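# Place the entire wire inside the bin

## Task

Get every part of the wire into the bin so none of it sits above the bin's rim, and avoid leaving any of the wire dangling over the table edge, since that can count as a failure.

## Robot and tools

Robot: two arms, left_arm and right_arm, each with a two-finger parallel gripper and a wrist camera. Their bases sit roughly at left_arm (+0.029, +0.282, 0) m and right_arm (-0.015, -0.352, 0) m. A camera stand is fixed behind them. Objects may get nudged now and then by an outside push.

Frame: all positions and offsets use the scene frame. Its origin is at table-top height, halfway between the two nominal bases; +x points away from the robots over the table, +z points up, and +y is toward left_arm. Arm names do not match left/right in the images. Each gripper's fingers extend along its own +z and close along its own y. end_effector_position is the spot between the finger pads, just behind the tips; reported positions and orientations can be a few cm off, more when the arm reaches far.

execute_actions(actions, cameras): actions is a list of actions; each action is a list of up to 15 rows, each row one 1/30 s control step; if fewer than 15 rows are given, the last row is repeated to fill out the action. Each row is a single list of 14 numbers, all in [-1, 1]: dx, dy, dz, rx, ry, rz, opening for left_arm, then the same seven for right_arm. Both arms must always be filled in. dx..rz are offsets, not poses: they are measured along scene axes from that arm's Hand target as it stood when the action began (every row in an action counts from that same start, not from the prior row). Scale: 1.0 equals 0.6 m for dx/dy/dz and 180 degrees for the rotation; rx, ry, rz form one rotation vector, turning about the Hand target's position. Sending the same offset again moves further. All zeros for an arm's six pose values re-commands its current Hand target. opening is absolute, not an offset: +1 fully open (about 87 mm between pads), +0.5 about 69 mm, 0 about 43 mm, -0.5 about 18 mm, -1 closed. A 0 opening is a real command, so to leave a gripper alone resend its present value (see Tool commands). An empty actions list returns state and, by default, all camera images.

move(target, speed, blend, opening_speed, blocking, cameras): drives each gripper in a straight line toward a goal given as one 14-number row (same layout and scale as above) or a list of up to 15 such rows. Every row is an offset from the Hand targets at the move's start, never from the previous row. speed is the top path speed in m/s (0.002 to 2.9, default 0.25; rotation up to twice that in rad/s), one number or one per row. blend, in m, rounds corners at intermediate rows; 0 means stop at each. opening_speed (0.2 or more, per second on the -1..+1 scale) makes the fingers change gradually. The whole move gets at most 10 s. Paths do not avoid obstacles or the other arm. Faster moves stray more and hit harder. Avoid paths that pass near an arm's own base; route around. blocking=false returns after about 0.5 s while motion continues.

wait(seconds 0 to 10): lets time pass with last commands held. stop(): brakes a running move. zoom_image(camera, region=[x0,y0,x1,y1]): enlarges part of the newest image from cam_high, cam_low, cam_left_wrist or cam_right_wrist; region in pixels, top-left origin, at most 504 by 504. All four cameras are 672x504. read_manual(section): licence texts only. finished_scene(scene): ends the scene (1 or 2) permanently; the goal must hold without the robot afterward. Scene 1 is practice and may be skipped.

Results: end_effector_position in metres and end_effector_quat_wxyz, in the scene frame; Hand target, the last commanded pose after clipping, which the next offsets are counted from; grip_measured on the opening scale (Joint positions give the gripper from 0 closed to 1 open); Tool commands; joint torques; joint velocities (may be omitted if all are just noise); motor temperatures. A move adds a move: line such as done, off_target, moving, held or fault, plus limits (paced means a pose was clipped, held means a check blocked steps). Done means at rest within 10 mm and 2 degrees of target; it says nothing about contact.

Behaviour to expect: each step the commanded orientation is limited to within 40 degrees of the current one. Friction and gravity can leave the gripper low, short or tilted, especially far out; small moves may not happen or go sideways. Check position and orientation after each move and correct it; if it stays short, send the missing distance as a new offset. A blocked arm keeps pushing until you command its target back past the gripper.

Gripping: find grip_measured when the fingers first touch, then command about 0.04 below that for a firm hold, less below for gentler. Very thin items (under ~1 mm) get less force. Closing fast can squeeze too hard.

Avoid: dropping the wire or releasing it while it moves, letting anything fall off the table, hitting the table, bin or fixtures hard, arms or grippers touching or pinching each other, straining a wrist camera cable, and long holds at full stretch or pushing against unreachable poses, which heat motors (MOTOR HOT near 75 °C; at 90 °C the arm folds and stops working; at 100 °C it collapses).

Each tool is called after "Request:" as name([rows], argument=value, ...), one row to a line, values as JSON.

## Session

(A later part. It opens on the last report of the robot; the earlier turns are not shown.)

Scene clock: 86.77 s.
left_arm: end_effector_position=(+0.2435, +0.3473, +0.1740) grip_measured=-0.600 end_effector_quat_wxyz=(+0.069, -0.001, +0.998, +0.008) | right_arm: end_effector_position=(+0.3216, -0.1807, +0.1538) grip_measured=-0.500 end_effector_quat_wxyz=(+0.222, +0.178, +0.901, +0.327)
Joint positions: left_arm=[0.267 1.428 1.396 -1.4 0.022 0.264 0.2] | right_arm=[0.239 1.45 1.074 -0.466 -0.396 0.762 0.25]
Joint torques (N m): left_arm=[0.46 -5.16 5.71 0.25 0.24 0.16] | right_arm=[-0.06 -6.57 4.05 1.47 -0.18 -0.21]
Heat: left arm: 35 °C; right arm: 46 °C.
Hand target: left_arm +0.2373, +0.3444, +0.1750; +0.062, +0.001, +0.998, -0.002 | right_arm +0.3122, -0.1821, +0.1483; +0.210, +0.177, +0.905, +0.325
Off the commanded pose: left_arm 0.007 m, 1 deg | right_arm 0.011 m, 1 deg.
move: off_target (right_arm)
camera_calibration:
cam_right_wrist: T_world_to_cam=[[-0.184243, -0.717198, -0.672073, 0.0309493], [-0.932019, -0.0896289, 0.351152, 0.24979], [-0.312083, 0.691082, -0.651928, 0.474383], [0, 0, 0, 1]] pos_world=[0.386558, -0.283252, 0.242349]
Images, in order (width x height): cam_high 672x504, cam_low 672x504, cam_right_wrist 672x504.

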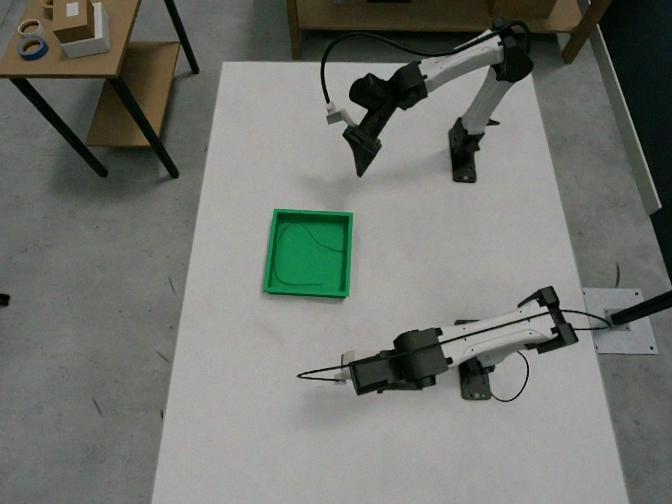

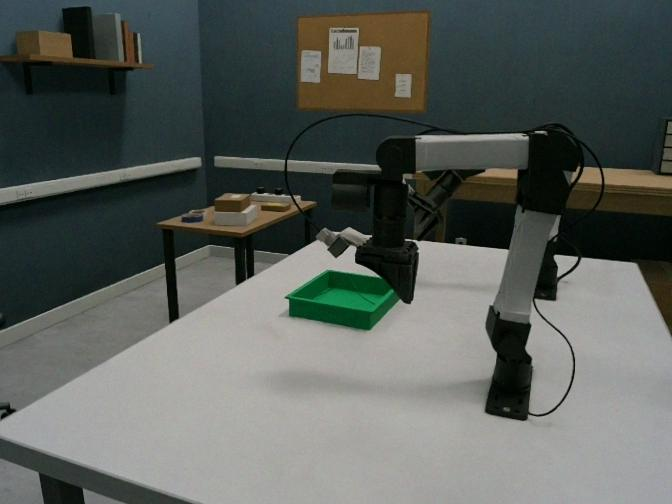

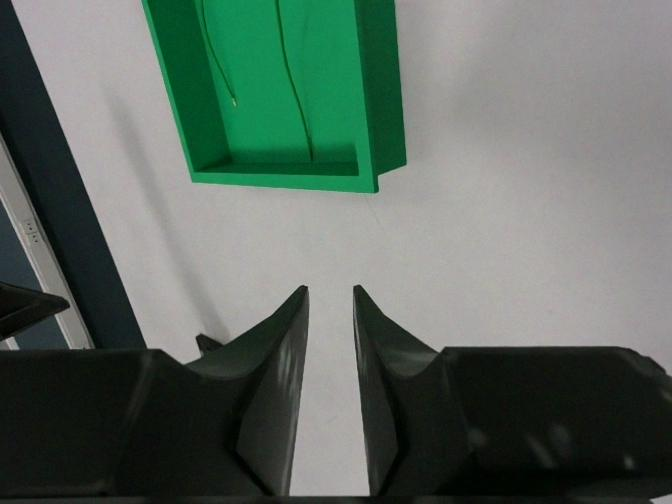

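Request:
move(target=[0.391,-0.464,-0.11,0,-0.05,0,-0.3,-0.05,-0.05,0,0,0,0,-0.5], speed=0.3, cameras=["cam_left_wrist"])

Scene clock: 90.43 s.
left_arm: end_effector_position=(+0.4702, +0.0623, +0.1084) grip_measured=-0.300 end_effector_quat_wxyz=(+0.141, +0.008, +0.990, -0.011) | right_arm: end_effector_position=(+0.2908, -0.2108, +0.1507) grip_measured=-0.500 end_effector_quat_wxyz=(+0.218, +0.178, +0.903, +0.324)
Joint positions: left_arm=[-0.463 2.452 2.529 -1.383 -0.102 -0.433 0.35] | right_arm=[0.149 1.326 0.974 -0.532 -0.455 0.682 0.25]
Joint torques (N m): left_arm=[0.25 -11.74 8.61 0.47 -0.26 -0.05] | right_arm=[-0.28 -6.05 4.26 1.41 -0.23 -0.2]
Heat: left arm: 36 °C; right arm: 45 °C.
Hand target: left_arm +0.4720, +0.0661, +0.1090; +0.140, +0.001, +0.990, -0.002 | right_arm +0.2822, -0.2120, +0.1484; +0.210, +0.176, +0.905, +0.325
Off the commanded pose: left_arm 0.004 m, 1 deg | right_arm 0.009 m, 1 deg.
move: done
camera_calibration:
cam_left_wrist: T_world_to_cam=[[0.00644126, -0.999731, 0.0222595, 0.0508944], [-0.82871, 0.0071211, 0.559633, 0.349496], [-0.559641, -0.0220514, -0.828442, 0.496951], [0, 0, 0, 1]] pos_world=[0.567418, 0.0593504, 0.214972]
Images, in order (width x height): cam_left_wrist 672x504.

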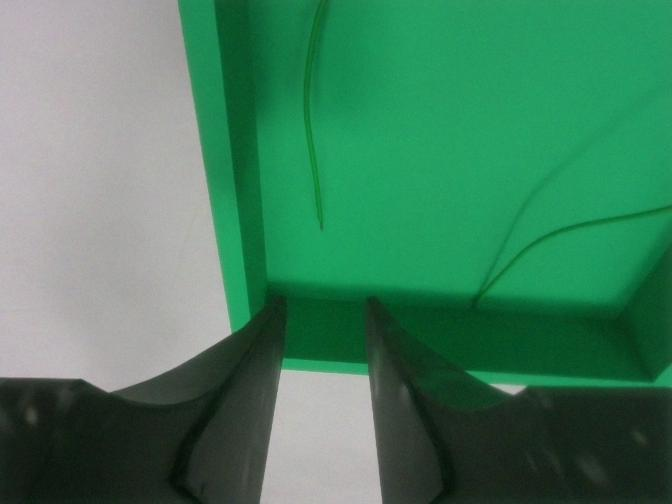

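Request:
move([
  [-0.005,-0.002,-0.13,0,0,0,-0.5,0,0,0,0,0,0,-0.5],
  [-0.005,-0.002,-0.165,0,0,0,-0.5,0,0,0,0,0,0,-0.5],
], speed=[0.15,0.06], cameras=["cam_left_wrist"])

Scene clock: 92.60 s.
left_arm: end_effector_position=(+0.4597, +0.0680, +0.0169) grip_measured=-0.500 end_effector_quat_wxyz=(+0.119, +0.006, +0.993, +0.001) | right_arm: end_effector_position=(+0.2908, -0.2108, +0.1507) grip_measured=-0.500 end_effector_quat_wxyz=(+0.218, +0.178, +0.903, +0.324)
Joint positions: left_arm=[-0.463 2.391 2.056 -1.022 -0.106 -0.439 0.25] | right_arm=[0.149 1.326 0.974 -0.532 -0.455 0.682 0.25]
Joint torques (N m): left_arm=[-0.17 -13.04 3.67 1.32 -0.24 -0.04] | right_arm=[-0.34 -6.02 4.21 1.4 -0.22 -0.19]
Heat: left arm: 37 °C; right arm: 44 °C.
Hand target: left_arm +0.4690, +0.0650, +0.0101; +0.140, +0.001, +0.990, -0.002 | right_arm +0.2822, -0.2121, +0.1484; +0.210, +0.176, +0.905, +0.325
Off the commanded pose: left_arm 0.012 m, 3 deg | right_arm 0.009 m, 1 deg.
move: off_target (left_arm)
camera_calibration:
cam_left_wrist: T_world_to_cam=[[0.013334, -0.999907, -0.00269076, 0.0559778], [-0.80341, -0.0123156, 0.595299, 0.381112], [-0.595277, -0.00577594, -0.8035, 0.430161], [0, 0, 0, 1]] pos_world=[0.561507, 0.0631508, 0.118909]
Images, in order (width x height): cam_left_wrist 672x504.

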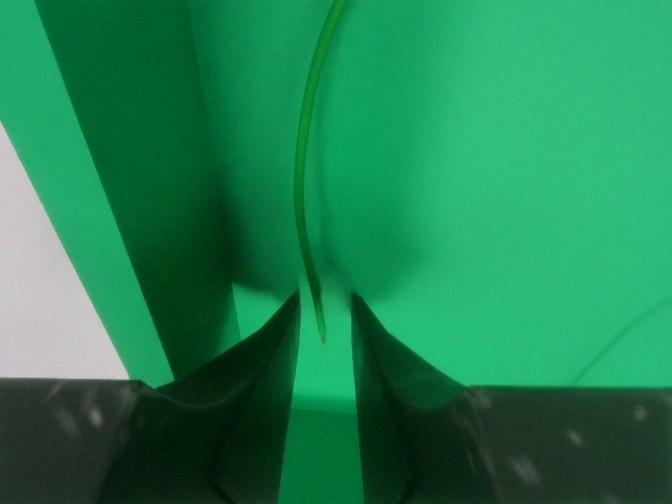

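Request:
move([
  [0,0,0,0,0,0,-1,0,0,0,0,0,0,-0.5],
  [-0.03,0.008,0.006,0,0,0,-1,0,0,0,0,0,0,-0.5],
  [-0.075,0.01,0.006,0,0,0,-1,0,0,0,0,0,0,-0.5],
], speed=0.06, blend=[0,0.005,0], opening_speed=0.8, cameras=["cam_left_wrist","cam_low","cam_high"])

Request:
zoom_image(camera="cam_low", region=[275, 235, 415, 340])

Request:
zoom_image(camera="cam_high", region=[260, 200, 360, 300])

Scene clock: 95.10 s.
left_arm: end_effector_position=(+0.4381, +0.0660, +0.0189) grip_measured=-0.960 end_effector_quat_wxyz=(+0.157, +0.000, +0.987, -0.016) | right_arm: end_effector_position=(+0.2908, -0.2108, +0.1507) grip_measured=-0.500 end_effector_quat_wxyz=(+0.218, +0.178, +0.903, +0.324)
Joint positions: left_arm=[-0.49 2.215 1.753 -0.814 -0.119 -0.471 0.02] | right_arm=[0.149 1.326 0.974 -0.532 -0.455 0.682 0.25]
Joint torques (N m): left_arm=[-0.61 -12.83 3.33 0.52 -0.19 -0.04] | right_arm=[-0.31 -6.02 4.26 1.4 -0.23 -0.18]
Heat: left arm: 39 °C; right arm: 44 °C.
Hand target: left_arm +0.4239, +0.0711, +0.0136; +0.140, +0.001, +0.990, -0.002 | right_arm +0.2822, -0.2121, +0.1484; +0.210, +0.176, +0.905, +0.325
Off the commanded pose: left_arm 0.016 m, 3 deg | right_arm 0.009 m, 1 deg.
move: off_target (left_arm)
camera_calibration:
cam_left_wrist: T_world_to_cam=[[0.0194586, -0.999233, 0.033979, 0.0508585], [-0.847379, 0.00155481, 0.530986, 0.382102], [-0.530632, -0.0391253, -0.846699, 0.393593], [0, 0, 0, 1]] pos_world=[0.531649, 0.0656249, 0.128635]
Images, in order (width x height): cam_high 672x504, cam_low 672x504, cam_left_wrist 672x504.

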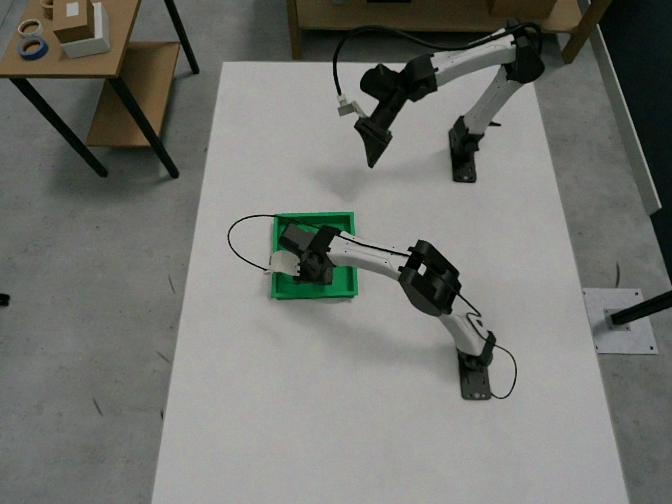

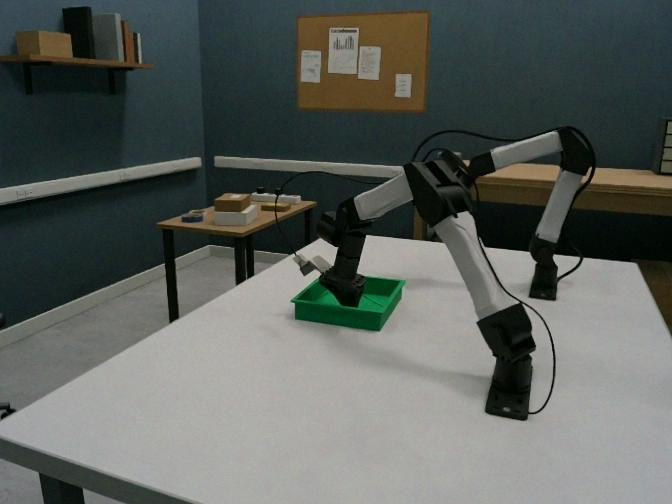

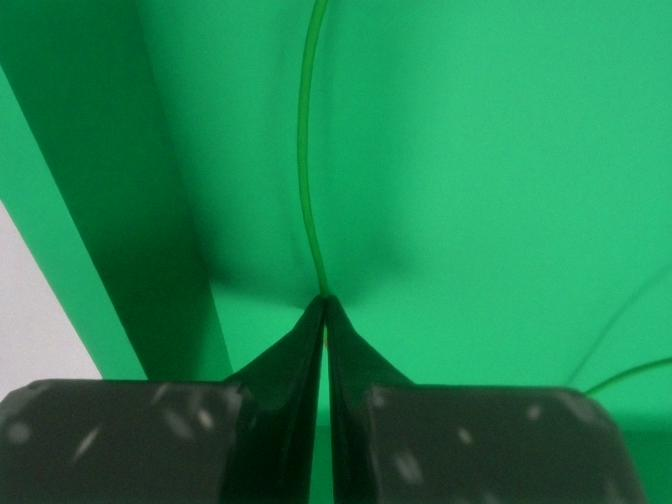

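Scaled by 3.600 from the camera's 672x504 image, which has a finer 960x720 frame.

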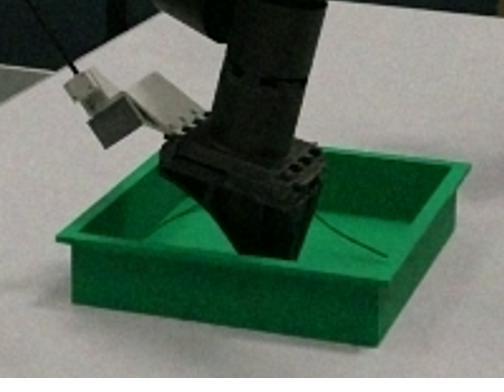

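Scaled by 5.040 from the camera's 672x504 image, which has a finer 960x720 frame.

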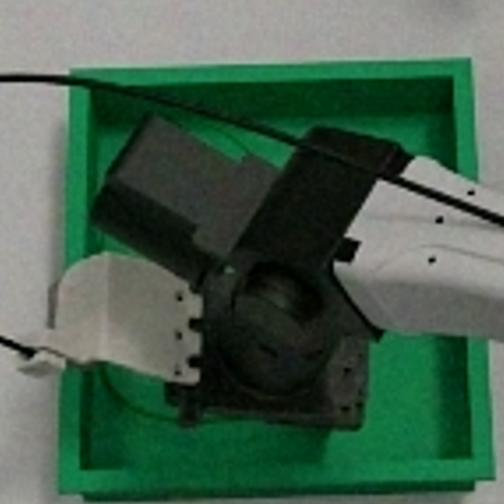

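Request:
move([
  [0.01,0,0.025,0,0,0,-1,0,0,0,0,0,0,-0.5],
  [-0.045,0.0,0.025,0,0,0,-1,0,0,0,0,0,0,-0.5],
], speed=0.06, blend=[0.003,0], cameras=["cam_left_wrist","cam_low","cam_high"])

Request:
zoom_image(camera="cam_low", region=[275, 235, 415, 340])

Request:
zoom_image(camera="cam_high", region=[260, 200, 360, 300])

Scene clock: 96.93 s.
left_arm: end_effector_position=(+0.3999, +0.0705, +0.0177) grip_measured=-0.961 end_effector_quat_wxyz=(+0.130, +0.003, +0.992, -0.002) | right_arm: end_effector_position=(+0.2908, -0.2108, +0.1507) grip_measured=-0.500 end_effector_quat_wxyz=(+0.218, +0.178, +0.903, +0.324)
Joint positions: left_arm=[-0.522 2.138 1.632 -0.837 -0.124 -0.502 0.02] | right_arm=[0.149 1.326 0.974 -0.532 -0.455 0.682 0.25]
Joint torques (N m): left_arm=[-0.55 -14.76 4.33 0.61 -0.22 -0.03] | right_arm=[-0.27 -6.05 4.3 1.41 -0.22 -0.19]
Heat: left arm: 39 °C; right arm: 43 °C.
Hand target: left_arm +0.3970, +0.0710, +0.0288; +0.140, +0.001, +0.990, -0.002 | right_arm +0.2822, -0.2121, +0.1484; +0.210, +0.176, +0.905, +0.325
Off the commanded pose: left_arm 0.011 m, 1 deg | right_arm 0.009 m, 1 deg.
move: off_target (left_arm)
camera_calibration:
cam_left_wrist: T_world_to_cam=[[0.0188034, -0.999812, 0.00466761, 0.0569652], [-0.81606, -0.01265, 0.577829, 0.338], [-0.577662, -0.0146742, -0.816144, 0.389095], [0, 0, 0, 1]] pos_world=[0.499522, 0.0669398, 0.121985]
Images, in order (width x height): cam_high 672x504, cam_low 672x504, cam_left_wrist 672x504.

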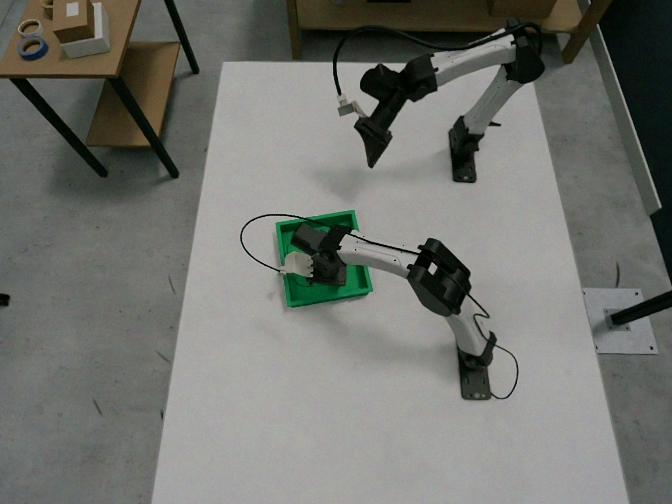

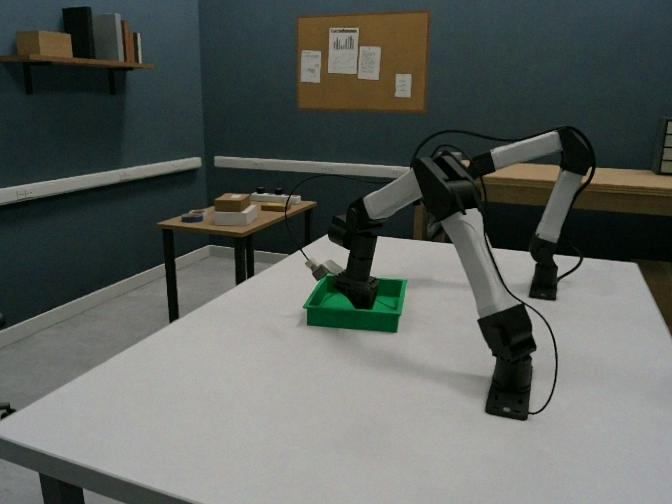

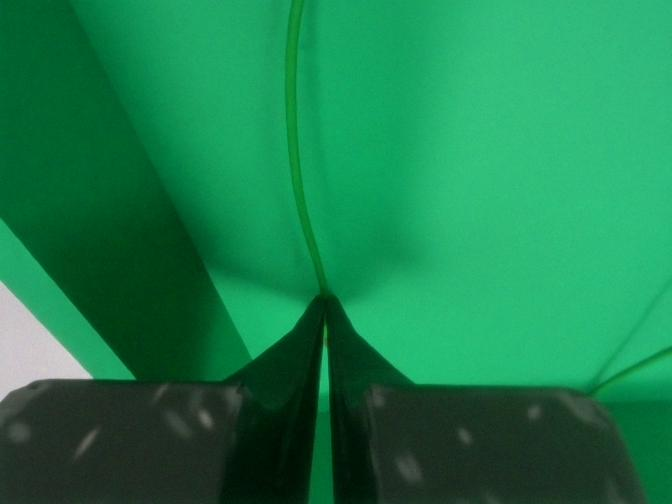

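Scaled by 3.600 from the camera's 672x504 image, which has a finer 960x720 frame.

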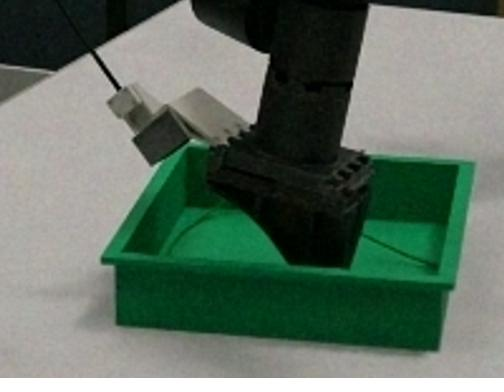

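Scaled by 5.040 from the camera's 672x504 image, which has a finer 960x720 frame.

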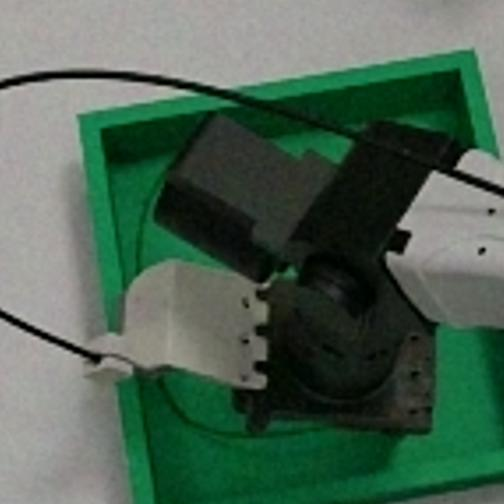

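Request:
move([
  [0.0,0,0.02,0,0,0,-1,0,0,0,0,0,0,-0.5],
], speed=0.06, cameras=["cam_left_wrist","cam_high"])

Request:
zoom_image(camera="cam_high", region=[260, 200, 380, 320])

Scene clock: 98.03 s.
left_arm: end_effector_position=(+0.3990, +0.0710, +0.0179) grip_measured=-0.961 end_effector_quat_wxyz=(+0.128, +0.003, +0.992, -0.001) | right_arm: end_effector_position=(+0.2908, -0.2108, +0.1507) grip_measured=-0.500 end_effector_quat_wxyz=(+0.218, +0.178, +0.903, +0.324)
Joint positions: left_arm=[-0.522 2.137 1.632 -0.841 -0.124 -0.503 0.02] | right_arm=[0.149 1.326 0.974 -0.532 -0.455 0.682 0.25]
Joint torques (N m): left_arm=[-0.53 -15.75 6.95 0.26 -0.22 -0.03] | right_arm=[-0.34 -6.02 4.31 1.41 -0.22 -0.19]
Heat: left arm: 40 °C; right arm: 43 °C.
Hand target: left_arm +0.3970, +0.0710, +0.0407; +0.140, +0.001, +0.990, -0.002 | right_arm +0.2822, -0.2121, +0.1484; +0.210, +0.176, +0.905, +0.325
Off the commanded pose: left_arm 0.023 m, 1 deg | right_arm 0.009 m, 1 deg.
move: off_target (left_arm)
camera_calibration:
cam_left_wrist: T_world_to_cam=[[0.0195929, -0.999804, 0.00294048, 0.0571924], [-0.814132, -0.0142471, 0.580504, 0.336391], [-0.580349, -0.0137677, -0.814252, 0.389723], [0, 0, 0, 1]] pos_world=[0.498922, 0.0673394, 0.121888]
Images, in order (width x height): cam_high 672x504, cam_left_wrist 672x504.

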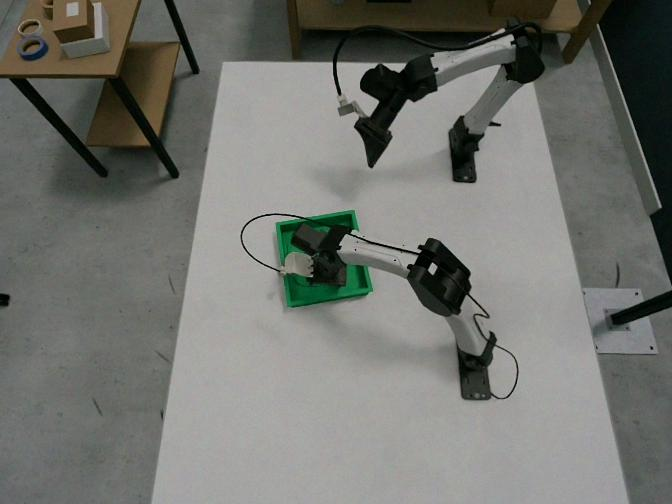

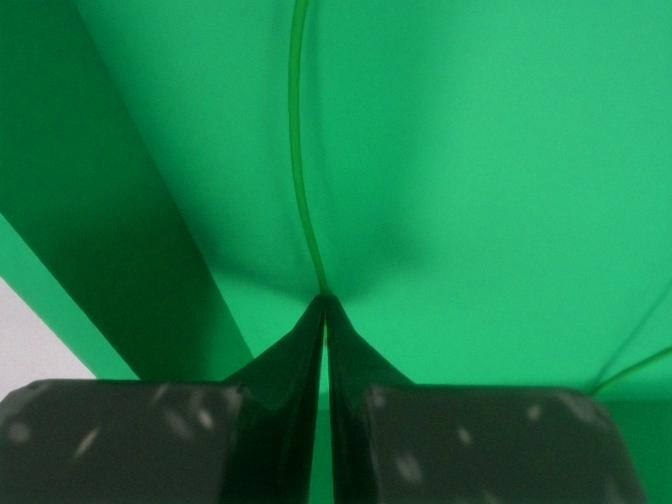

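Scaled by 4.200 from the camera's 672x504 image, which has a finer 960x720 frame.

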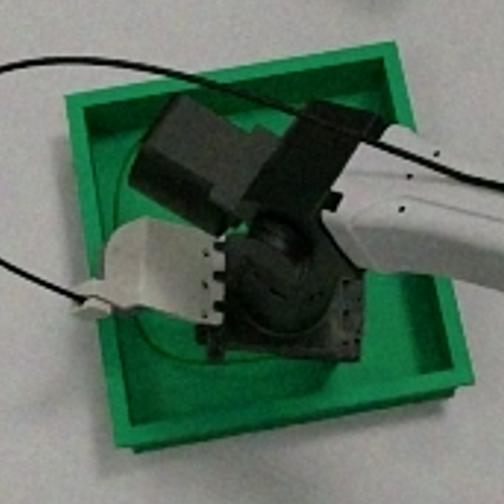

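Request:
move([
  [0.0,0,0.03,0,0,0,-1,0,0,0,0,0,0,-0.5],
], speed=0.06)

Scene clock: 99.33 s.
left_arm: end_effector_position=(+0.3908, +0.0757, +0.0283) grip_measured=-0.961 end_effector_quat_wxyz=(+0.111, +0.004, +0.994, +0.008) | right_arm: end_effector_position=(+0.2908, -0.2108, +0.1507) grip_measured=-0.500 end_effector_quat_wxyz=(+0.218, +0.178, +0.903, +0.324)
Joint positions: left_arm=[-0.522 2.128 1.663 -0.92 -0.124 -0.503 0.02] | right_arm=[0.149 1.326 0.974 -0.532 -0.455 0.682 0.25]
Joint torques (N m): left_arm=[-0.55 -16.25 8.64 0.32 -0.23 -0.03] | right_arm=[-0.32 -6.05 4.23 1.41 -0.23 -0.19]
Heat: left arm: 41 °C; right arm: 42 °C.
Hand target: left_arm +0.3970, +0.0709, +0.0588; +0.140, +0.001, +0.990, -0.002 | right_arm +0.2822, -0.2120, +0.1484; +0.210, +0.176, +0.905, +0.326
Off the commanded pose: left_arm 0.031 m, 4 deg | right_arm 0.009 m, 1 deg.
move: off_target (left_arm)

Request:
execute_actions(actions=[])

Request:
zoom_image(camera="cam_low", region=[285, 175, 445, 340])

Request:
zoom_image(camera="cam_high", region=[260, 200, 380, 320])

Scene clock: 99.73 s.
left_arm: end_effector_position=(+0.3907, +0.0757, +0.0283) grip_measured=-0.961 end_effector_quat_wxyz=(+0.111, +0.004, +0.994, +0.009) | right_arm: end_effector_position=(+0.2908, -0.2108, +0.1507) grip_measured=-0.500 end_effector_quat_wxyz=(+0.218, +0.178, +0.903, +0.324)
Joint positions: left_arm=[-0.522 2.128 1.663 -0.92 -0.124 -0.503 0.02] | right_arm=[0.149 1.326 0.974 -0.532 -0.455 0.682 0.25]
Joint velocities: within noise
Joint torques (N m): left_arm=[-0.57 -16.29 8.64 0.33 -0.21 -0.03] | right_arm=[-0.34 -6.02 4.25 1.4 -0.22 -0.19]
Motor temperatures (°C): left_arm=[19 41 29 23 20 18 20] | right_arm=[21 42 29 24 20 20 20]
Heat: left arm: 41 °C; right arm: 42 °C.
Hand target: left_arm +0.3970, +0.0710, +0.0588; +0.140, +0.001, +0.990, -0.002 | right_arm +0.2822, -0.2120, +0.1484; +0.210, +0.176, +0.905, +0.326
Tool commands: left_gripper/opening=-1.0 right_gripper/opening=-0.5
Off the commanded pose: left_arm 0.031 m, 4 deg | right_arm 0.009 m, 1 deg.
camera_calibration:
cam_left_wrist: T_world_to_cam=[[0.0193052, -0.99966, -0.017527, 0.0627389], [-0.793739, -0.0259834, 0.607704, 0.315852], [-0.607953, 0.00218003, -0.79397, 0.402359], [0, 0, 0, 1]] pos_world=[0.494108, 0.0700473, 0.128616]
cam_right_wrist: T_world_to_cam=[[-0.188037, -0.720799, -0.667151, 0.00118841], [-0.928257, -0.0915161, 0.360506, 0.216582], [-0.320907, 0.687076, -0.651878, 0.485264], [0, 0, 0, 1]] pos_world=[0.356992, -0.312736, 0.239047]

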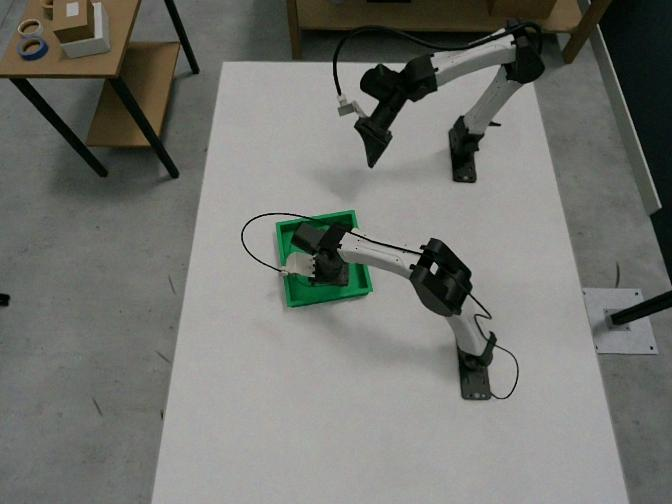

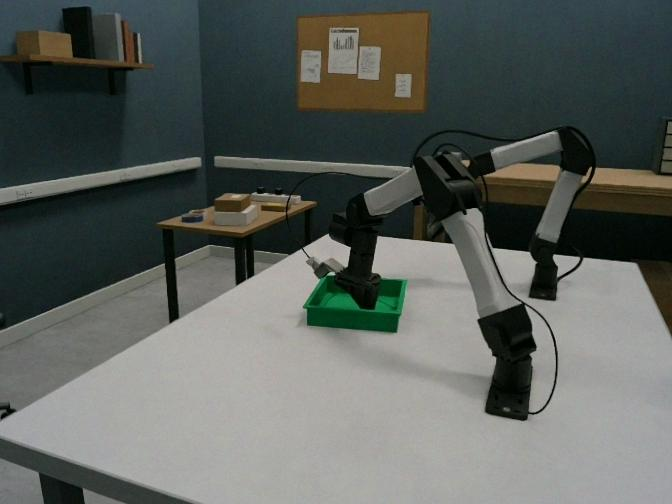

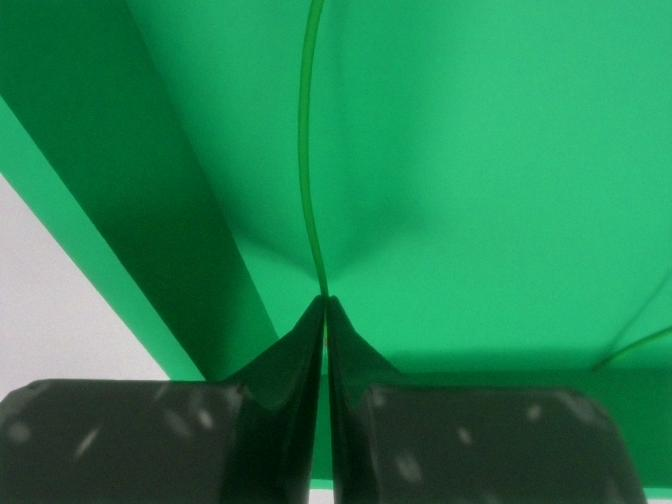

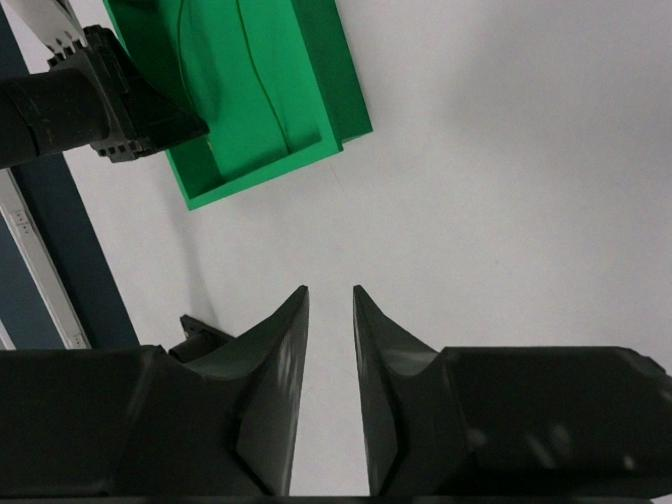

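Scaled by 3.055 from the camera's 672x504 image, which has a finer 960x720 frame.

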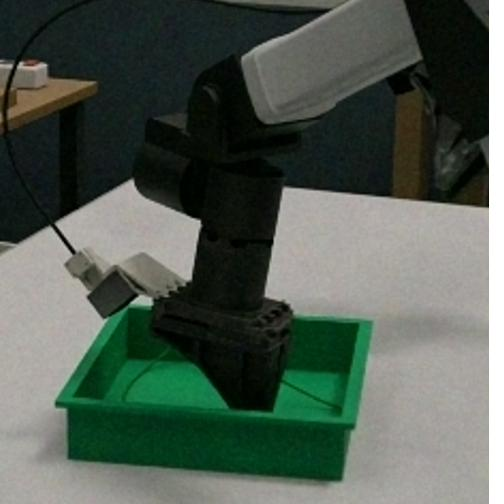

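Scaled by 4.200 from the camera's 672x504 image, which has a finer 960x720 frame.

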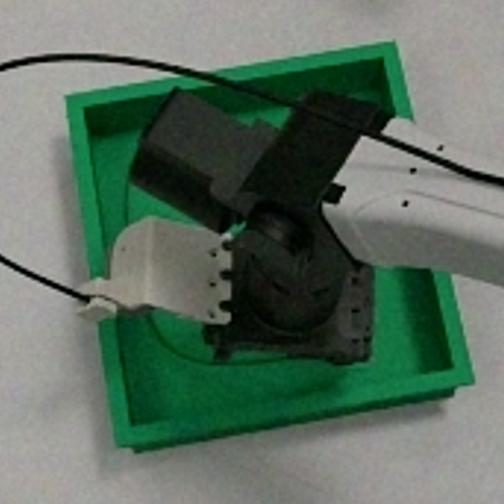

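Request:
move(target=[-0.075,-0.005,-0.0,0,0,0,-1,0,0,0,0,0,0,-0.5], speed=0.05, cameras=["cam_low","cam_high","cam_right_wrist","cam_left_wrist"])

Request:
zoom_image(camera="cam_low", region=[285, 175, 445, 340])

Request:
zoom_image(camera="cam_high", region=[260, 200, 380, 320])

Scene clock: 101.60 s.
left_arm: end_effector_position=(+0.3483, +0.0695, +0.0420) grip_measured=-0.961 end_effector_quat_wxyz=(+0.113, +0.006, +0.994, +0.006) | right_arm: end_effector_position=(+0.2907, -0.2108, +0.1506) grip_measured=-0.500 end_effector_quat_wxyz=(+0.217, +0.178, +0.903, +0.324)
Joint positions: left_arm=[-0.59 1.988 1.508 -0.909 -0.134 -0.566 0.02] | right_arm=[0.149 1.326 0.974 -0.533 -0.455 0.682 0.25]
Joint torques (N m): left_arm=[-0.43 -14.71 5.11 0.67 -0.3 -0.05] | right_arm=[-0.28 -6.06 4.23 1.41 -0.23 -0.19]
Heat: left arm: 42 °C; right arm: 42 °C.
Hand target: left_arm +0.3519, +0.0681, +0.0587; +0.140, +0.001, +0.990, -0.002 | right_arm +0.2821, -0.2121, +0.1484; +0.210, +0.176, +0.905, +0.325
Off the commanded pose: left_arm 0.017 m, 3 deg | right_arm 0.009 m, 1 deg.
move: off_target (left_arm)
camera_calibration:
cam_left_wrist: T_world_to_cam=[[0.015317, -0.999802, -0.0127168, 0.0588411], [-0.795952, -0.0198896, 0.605033, 0.274141], [-0.605166, 0.000854653, -0.796099, 0.386676], [0, 0, 0, 1]] pos_world=[0.451305, 0.0639515, 0.142716]
cam_right_wrist: T_world_to_cam=[[-0.188245, -0.720848, -0.667039, 0.00122084], [-0.928152, -0.0914721, 0.360785, 0.216493], [-0.321087, 0.68703, -0.651838, 0.485304], [0, 0, 0, 1]] pos_world=[0.356993, -0.312736, 0.239047]

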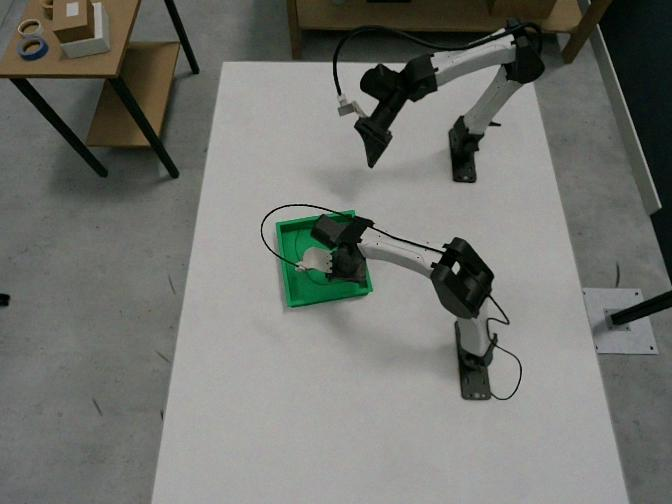

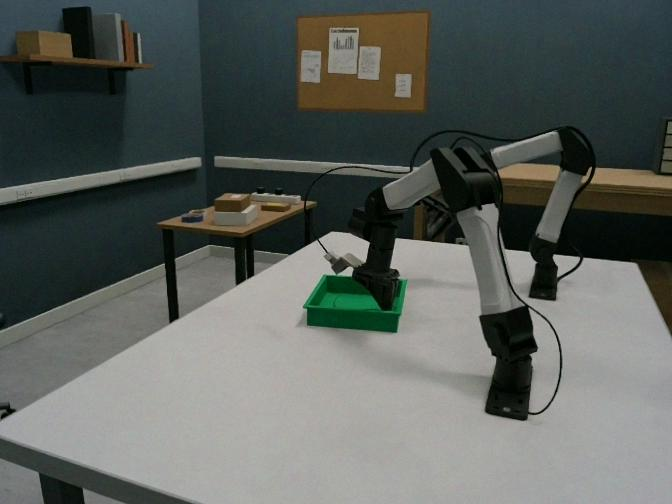

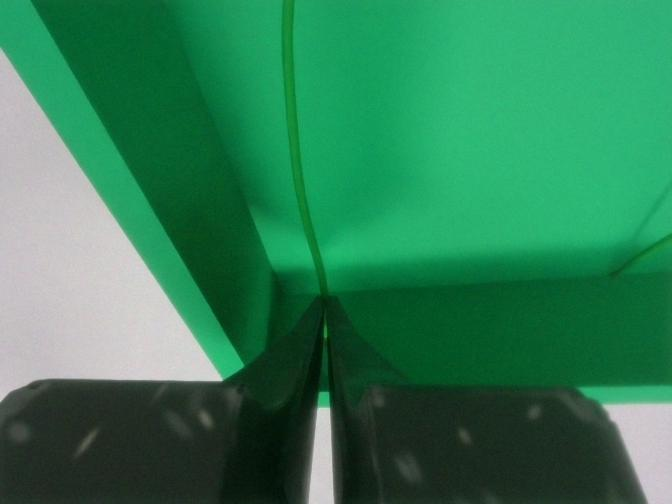

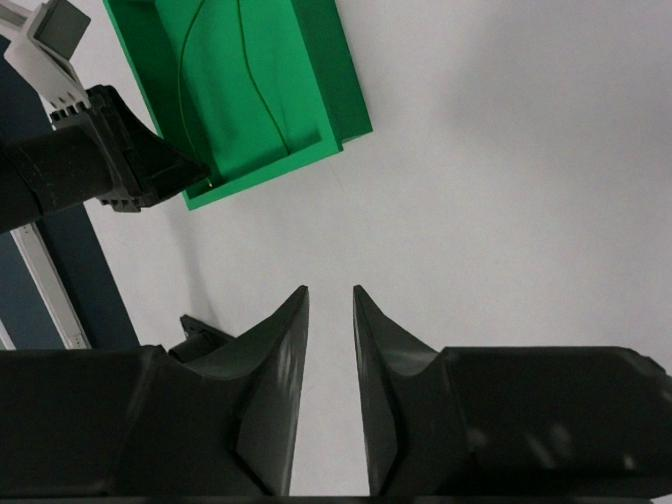

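Scaled by 3.055 from the camera's 672x504 image, which has a finer 960x720 frame.

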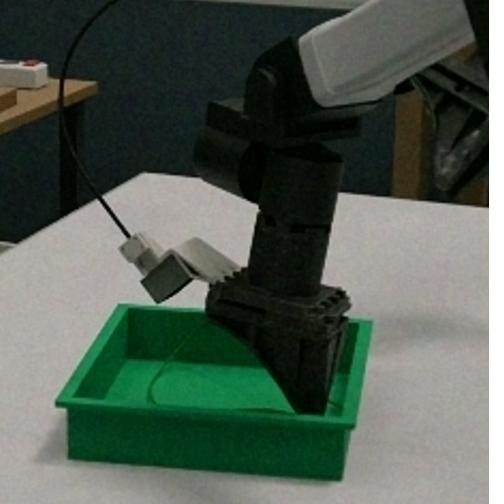

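Scaled by 4.200 from the camera's 672x504 image, which has a finer 960x720 frame.

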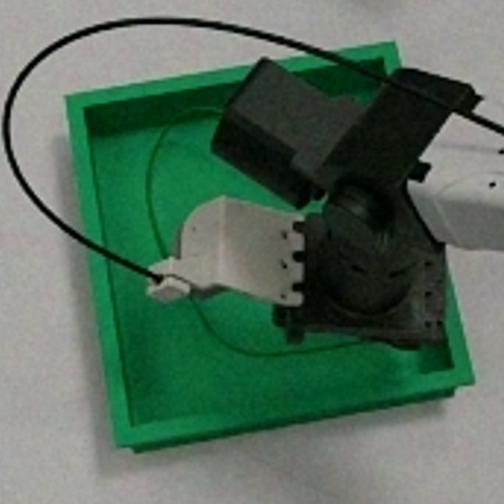

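Request:
move([
  [0.02,0.03,-0.045,0,0,0,-1,0,0,0,0,0,0,-0.5],
  [0.02,0.03,-0.045,0,0,0,-0.65,0,0,0,0,0,0,-0.5],
  [0.02,0.01,0.02,0,0,0,-0.5,0,0,0,0,0,0,-0.5],
  [-0.1,0.2,0.15,0,0,0,-0.5,0,0,0,0,0,0,-0.5],
  [-0.2,0.4,0.16,0,0,0,-0.5,0,0,0,0,0,0,-0.5],
], speed=[0.06,0.06,0.06,0.2,0.3], blend=[0,0,0.01,0.03,0], opening_speed=0.4, cameras=["cam_low","cam_high","cam_right_wrist"])

Request:
zoom_image(camera="cam_low", region=[290, 255, 425, 345])

Request:
zoom_image(camera="cam_high", region=[265, 200, 385, 320])

Scene clock: 108.57 s.
left_arm: end_effector_position=(+0.2386, +0.3098, +0.1546) grip_measured=-0.500 end_effector_quat_wxyz=(+0.147, -0.001, +0.989, +0.005) | right_arm: end_effector_position=(+0.2907, -0.2108, +0.1506) grip_measured=-0.500 end_effector_quat_wxyz=(+0.217, +0.178, +0.903, +0.324)
Joint positions: left_arm=[0.132 1.224 1.158 -1.212 0.027 0.126 0.25] | right_arm=[0.149 1.326 0.974 -0.533 -0.455 0.682 0.25]
Joint torques (N m): left_arm=[0.51 -4.07 5.63 0.55 0.26 0.17] | right_arm=[-0.32 -6.06 4.29 1.41 -0.23 -0.2]
Heat: left arm: 43 °C; right arm: 40 °C.
Hand target: left_arm +0.2320, +0.3080, +0.1547; +0.140, +0.001, +0.990, -0.002 | right_arm +0.2821, -0.2121, +0.1484; +0.210, +0.176, +0.905, +0.325
Off the commanded pose: left_arm 0.007 m, 1 deg | right_arm 0.009 m, 1 deg.
move: done; blend cut to 0 m at target 3; target 3's new opening was sent with left_arm's hand 0.022 m and 3 deg from that target
camera_calibration:
cam_right_wrist: T_world_to_cam=[[-0.188245, -0.720848, -0.667039, 0.00122084], [-0.928152, -0.0914721, 0.360785, 0.216493], [-0.321087, 0.68703, -0.651838, 0.485304], [0, 0, 0, 1]] pos_world=[0.356993, -0.312736, 0.239047]
Images, in order (width x height): cam_high 672x504, cam_low 672x504, cam_right_wrist 672x504.

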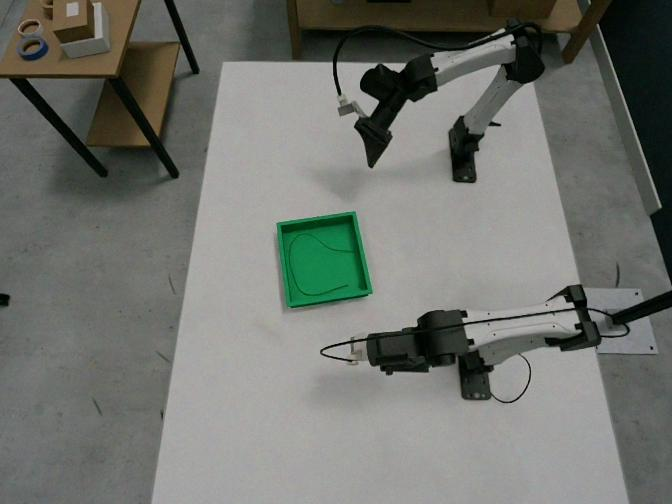

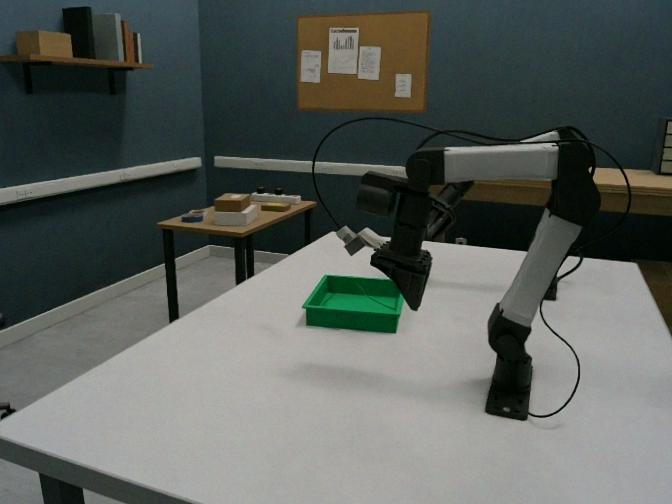

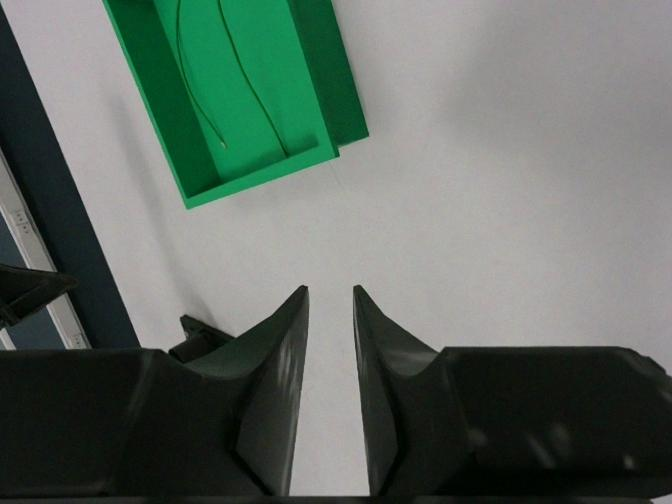

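Scaled by 3.733 from the camera's 672x504 image, which has a finer 960x720 frame.

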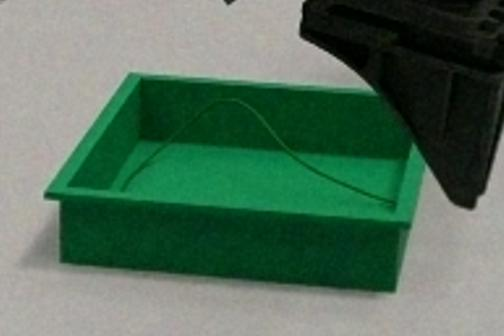

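Scaled by 4.200 from the camera's 672x504 image, which has a finer 960x720 frame.

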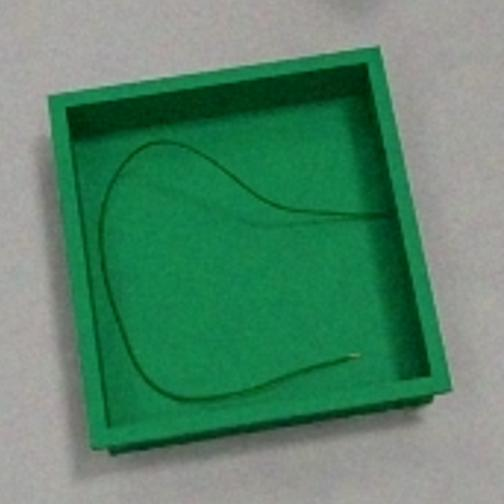

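Request:
move(target=[0,0,0,0,0,0,-0.5,0.122,0.303,-0.07,-0.225,0.059,0.086,-0.4], speed=0.25, cameras=["cam_right_wrist"])

Scene clock: 114.17 s.
left_arm: end_effector_position=(+0.2386, +0.3098, +0.1546) grip_measured=-0.500 end_effector_quat_wxyz=(+0.146, +0.000, +0.989, +0.005) | right_arm: end_effector_position=(+0.3531, -0.0283, +0.1137) grip_measured=-0.400 end_effector_quat_wxyz=(+0.135, -0.003, +0.991, +0.013)
Joint positions: left_arm=[0.132 1.224 1.158 -1.212 0.028 0.127 0.25] | right_arm=[0.744 2.506 2.655 -1.499 0.158 0.699 0.3]
Joint torques (N m): left_arm=[0.51 -4.1 5.64 0.54 0.24 0.16] | right_arm=[-0.12 -9.96 6.87 0.72 0.28 0.04]
Heat: left arm: 42 °C; right arm: 40 °C.
Hand target: left_arm +0.2320, +0.3080, +0.1547; +0.140, +0.001, +0.990, -0.002 | right_arm +0.3555, -0.0303, +0.1065; +0.131, +0.001, +0.991, +0.001
Off the commanded pose: left_arm 0.007 m, 1 deg | right_arm 0.008 m, 1 deg.
move: done
camera_calibration:
cam_right_wrist: T_world_to_cam=[[-0.0000377997, -0.999602, -0.0282122, -0.0270931], [-0.821513, -0.0160553, 0.569964, 0.245123], [-0.57019, 0.0231982, -0.821185, 0.444309], [0, 0, 0, 1]] pos_world=[0.454712, -0.033454, 0.224384]
Images, in order (width x height): cam_right_wrist 672x504.

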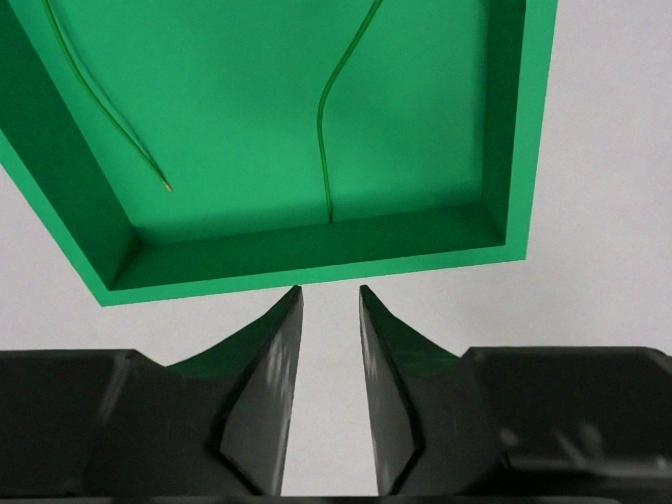

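Request:
move([
  [0,0,0,0,0,0,-0.5,0.012,0.007,-0.13,0,0,0,-0.4],
  [0,0,0,0,0,0,-0.5,0.012,0.007,-0.165,0,0,0,-0.4],
  [0,0,0,0,0,0,-0.5,0.012,0.007,-0.165,0,0,0,-1],
], speed=[0.15,0.06,0.06], blend=[0.01,0,0], opening_speed=0.8, cameras=["cam_right_wrist"])

Scene clock: 116.97 s.
left_arm: end_effector_position=(+0.2386, +0.3098, +0.1546) grip_measured=-0.500 end_effector_quat_wxyz=(+0.146, +0.000, +0.989, +0.005) | right_arm: end_effector_position=(+0.3589, -0.0242, +0.0098) grip_measured=-0.931 end_effector_quat_wxyz=(+0.122, -0.004, +0.993, +0.000)
Joint positions: left_arm=[0.132 1.224 1.158 -1.212 0.028 0.127 0.25] | right_arm=[0.744 2.49 2.207 -1.102 0.16 0.699 0.034]
Joint torques (N m): left_arm=[0.53 -4.04 5.61 0.55 0.25 0.15] | right_arm=[-0.25 -13.52 2.96 1.12 0.25 0]
Heat: left arm: 41 °C; right arm: 41 °C.
Hand target: left_arm +0.2320, +0.3080, +0.1547; +0.140, +0.001, +0.990, -0.002 | right_arm +0.3626, -0.0261, +0.0074; +0.131, +0.001, +0.991, +0.001
Off the commanded pose: left_arm 0.007 m, 1 deg | right_arm 0.005 m, 1 deg.
move: done; target 3's new opening was sent with right_arm's hand 0.010 m and 3 deg from that target
camera_calibration:
cam_right_wrist: T_world_to_cam=[[-0.00159126, -0.999994, -0.00302637, -0.0255858], [-0.806653, -0.000505069, 0.591025, 0.303926], [-0.591023, 0.0033817, -0.806648, 0.368967], [0, 0, 0, 1]] pos_world=[0.46319, -0.0266799, 0.117922]
Images, in order (width x height): cam_right_wrist 672x504.

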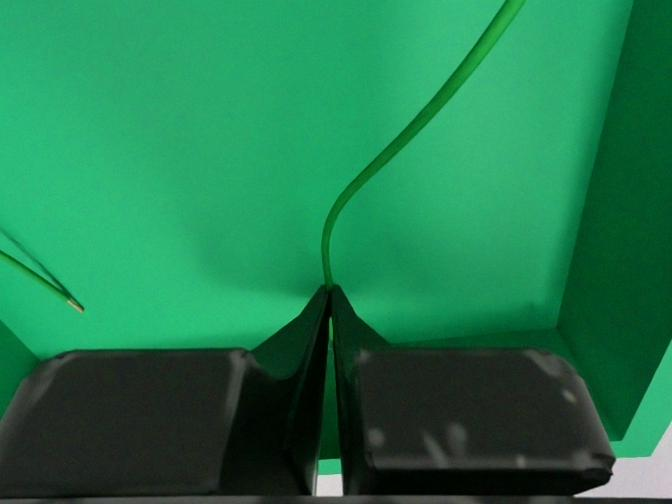

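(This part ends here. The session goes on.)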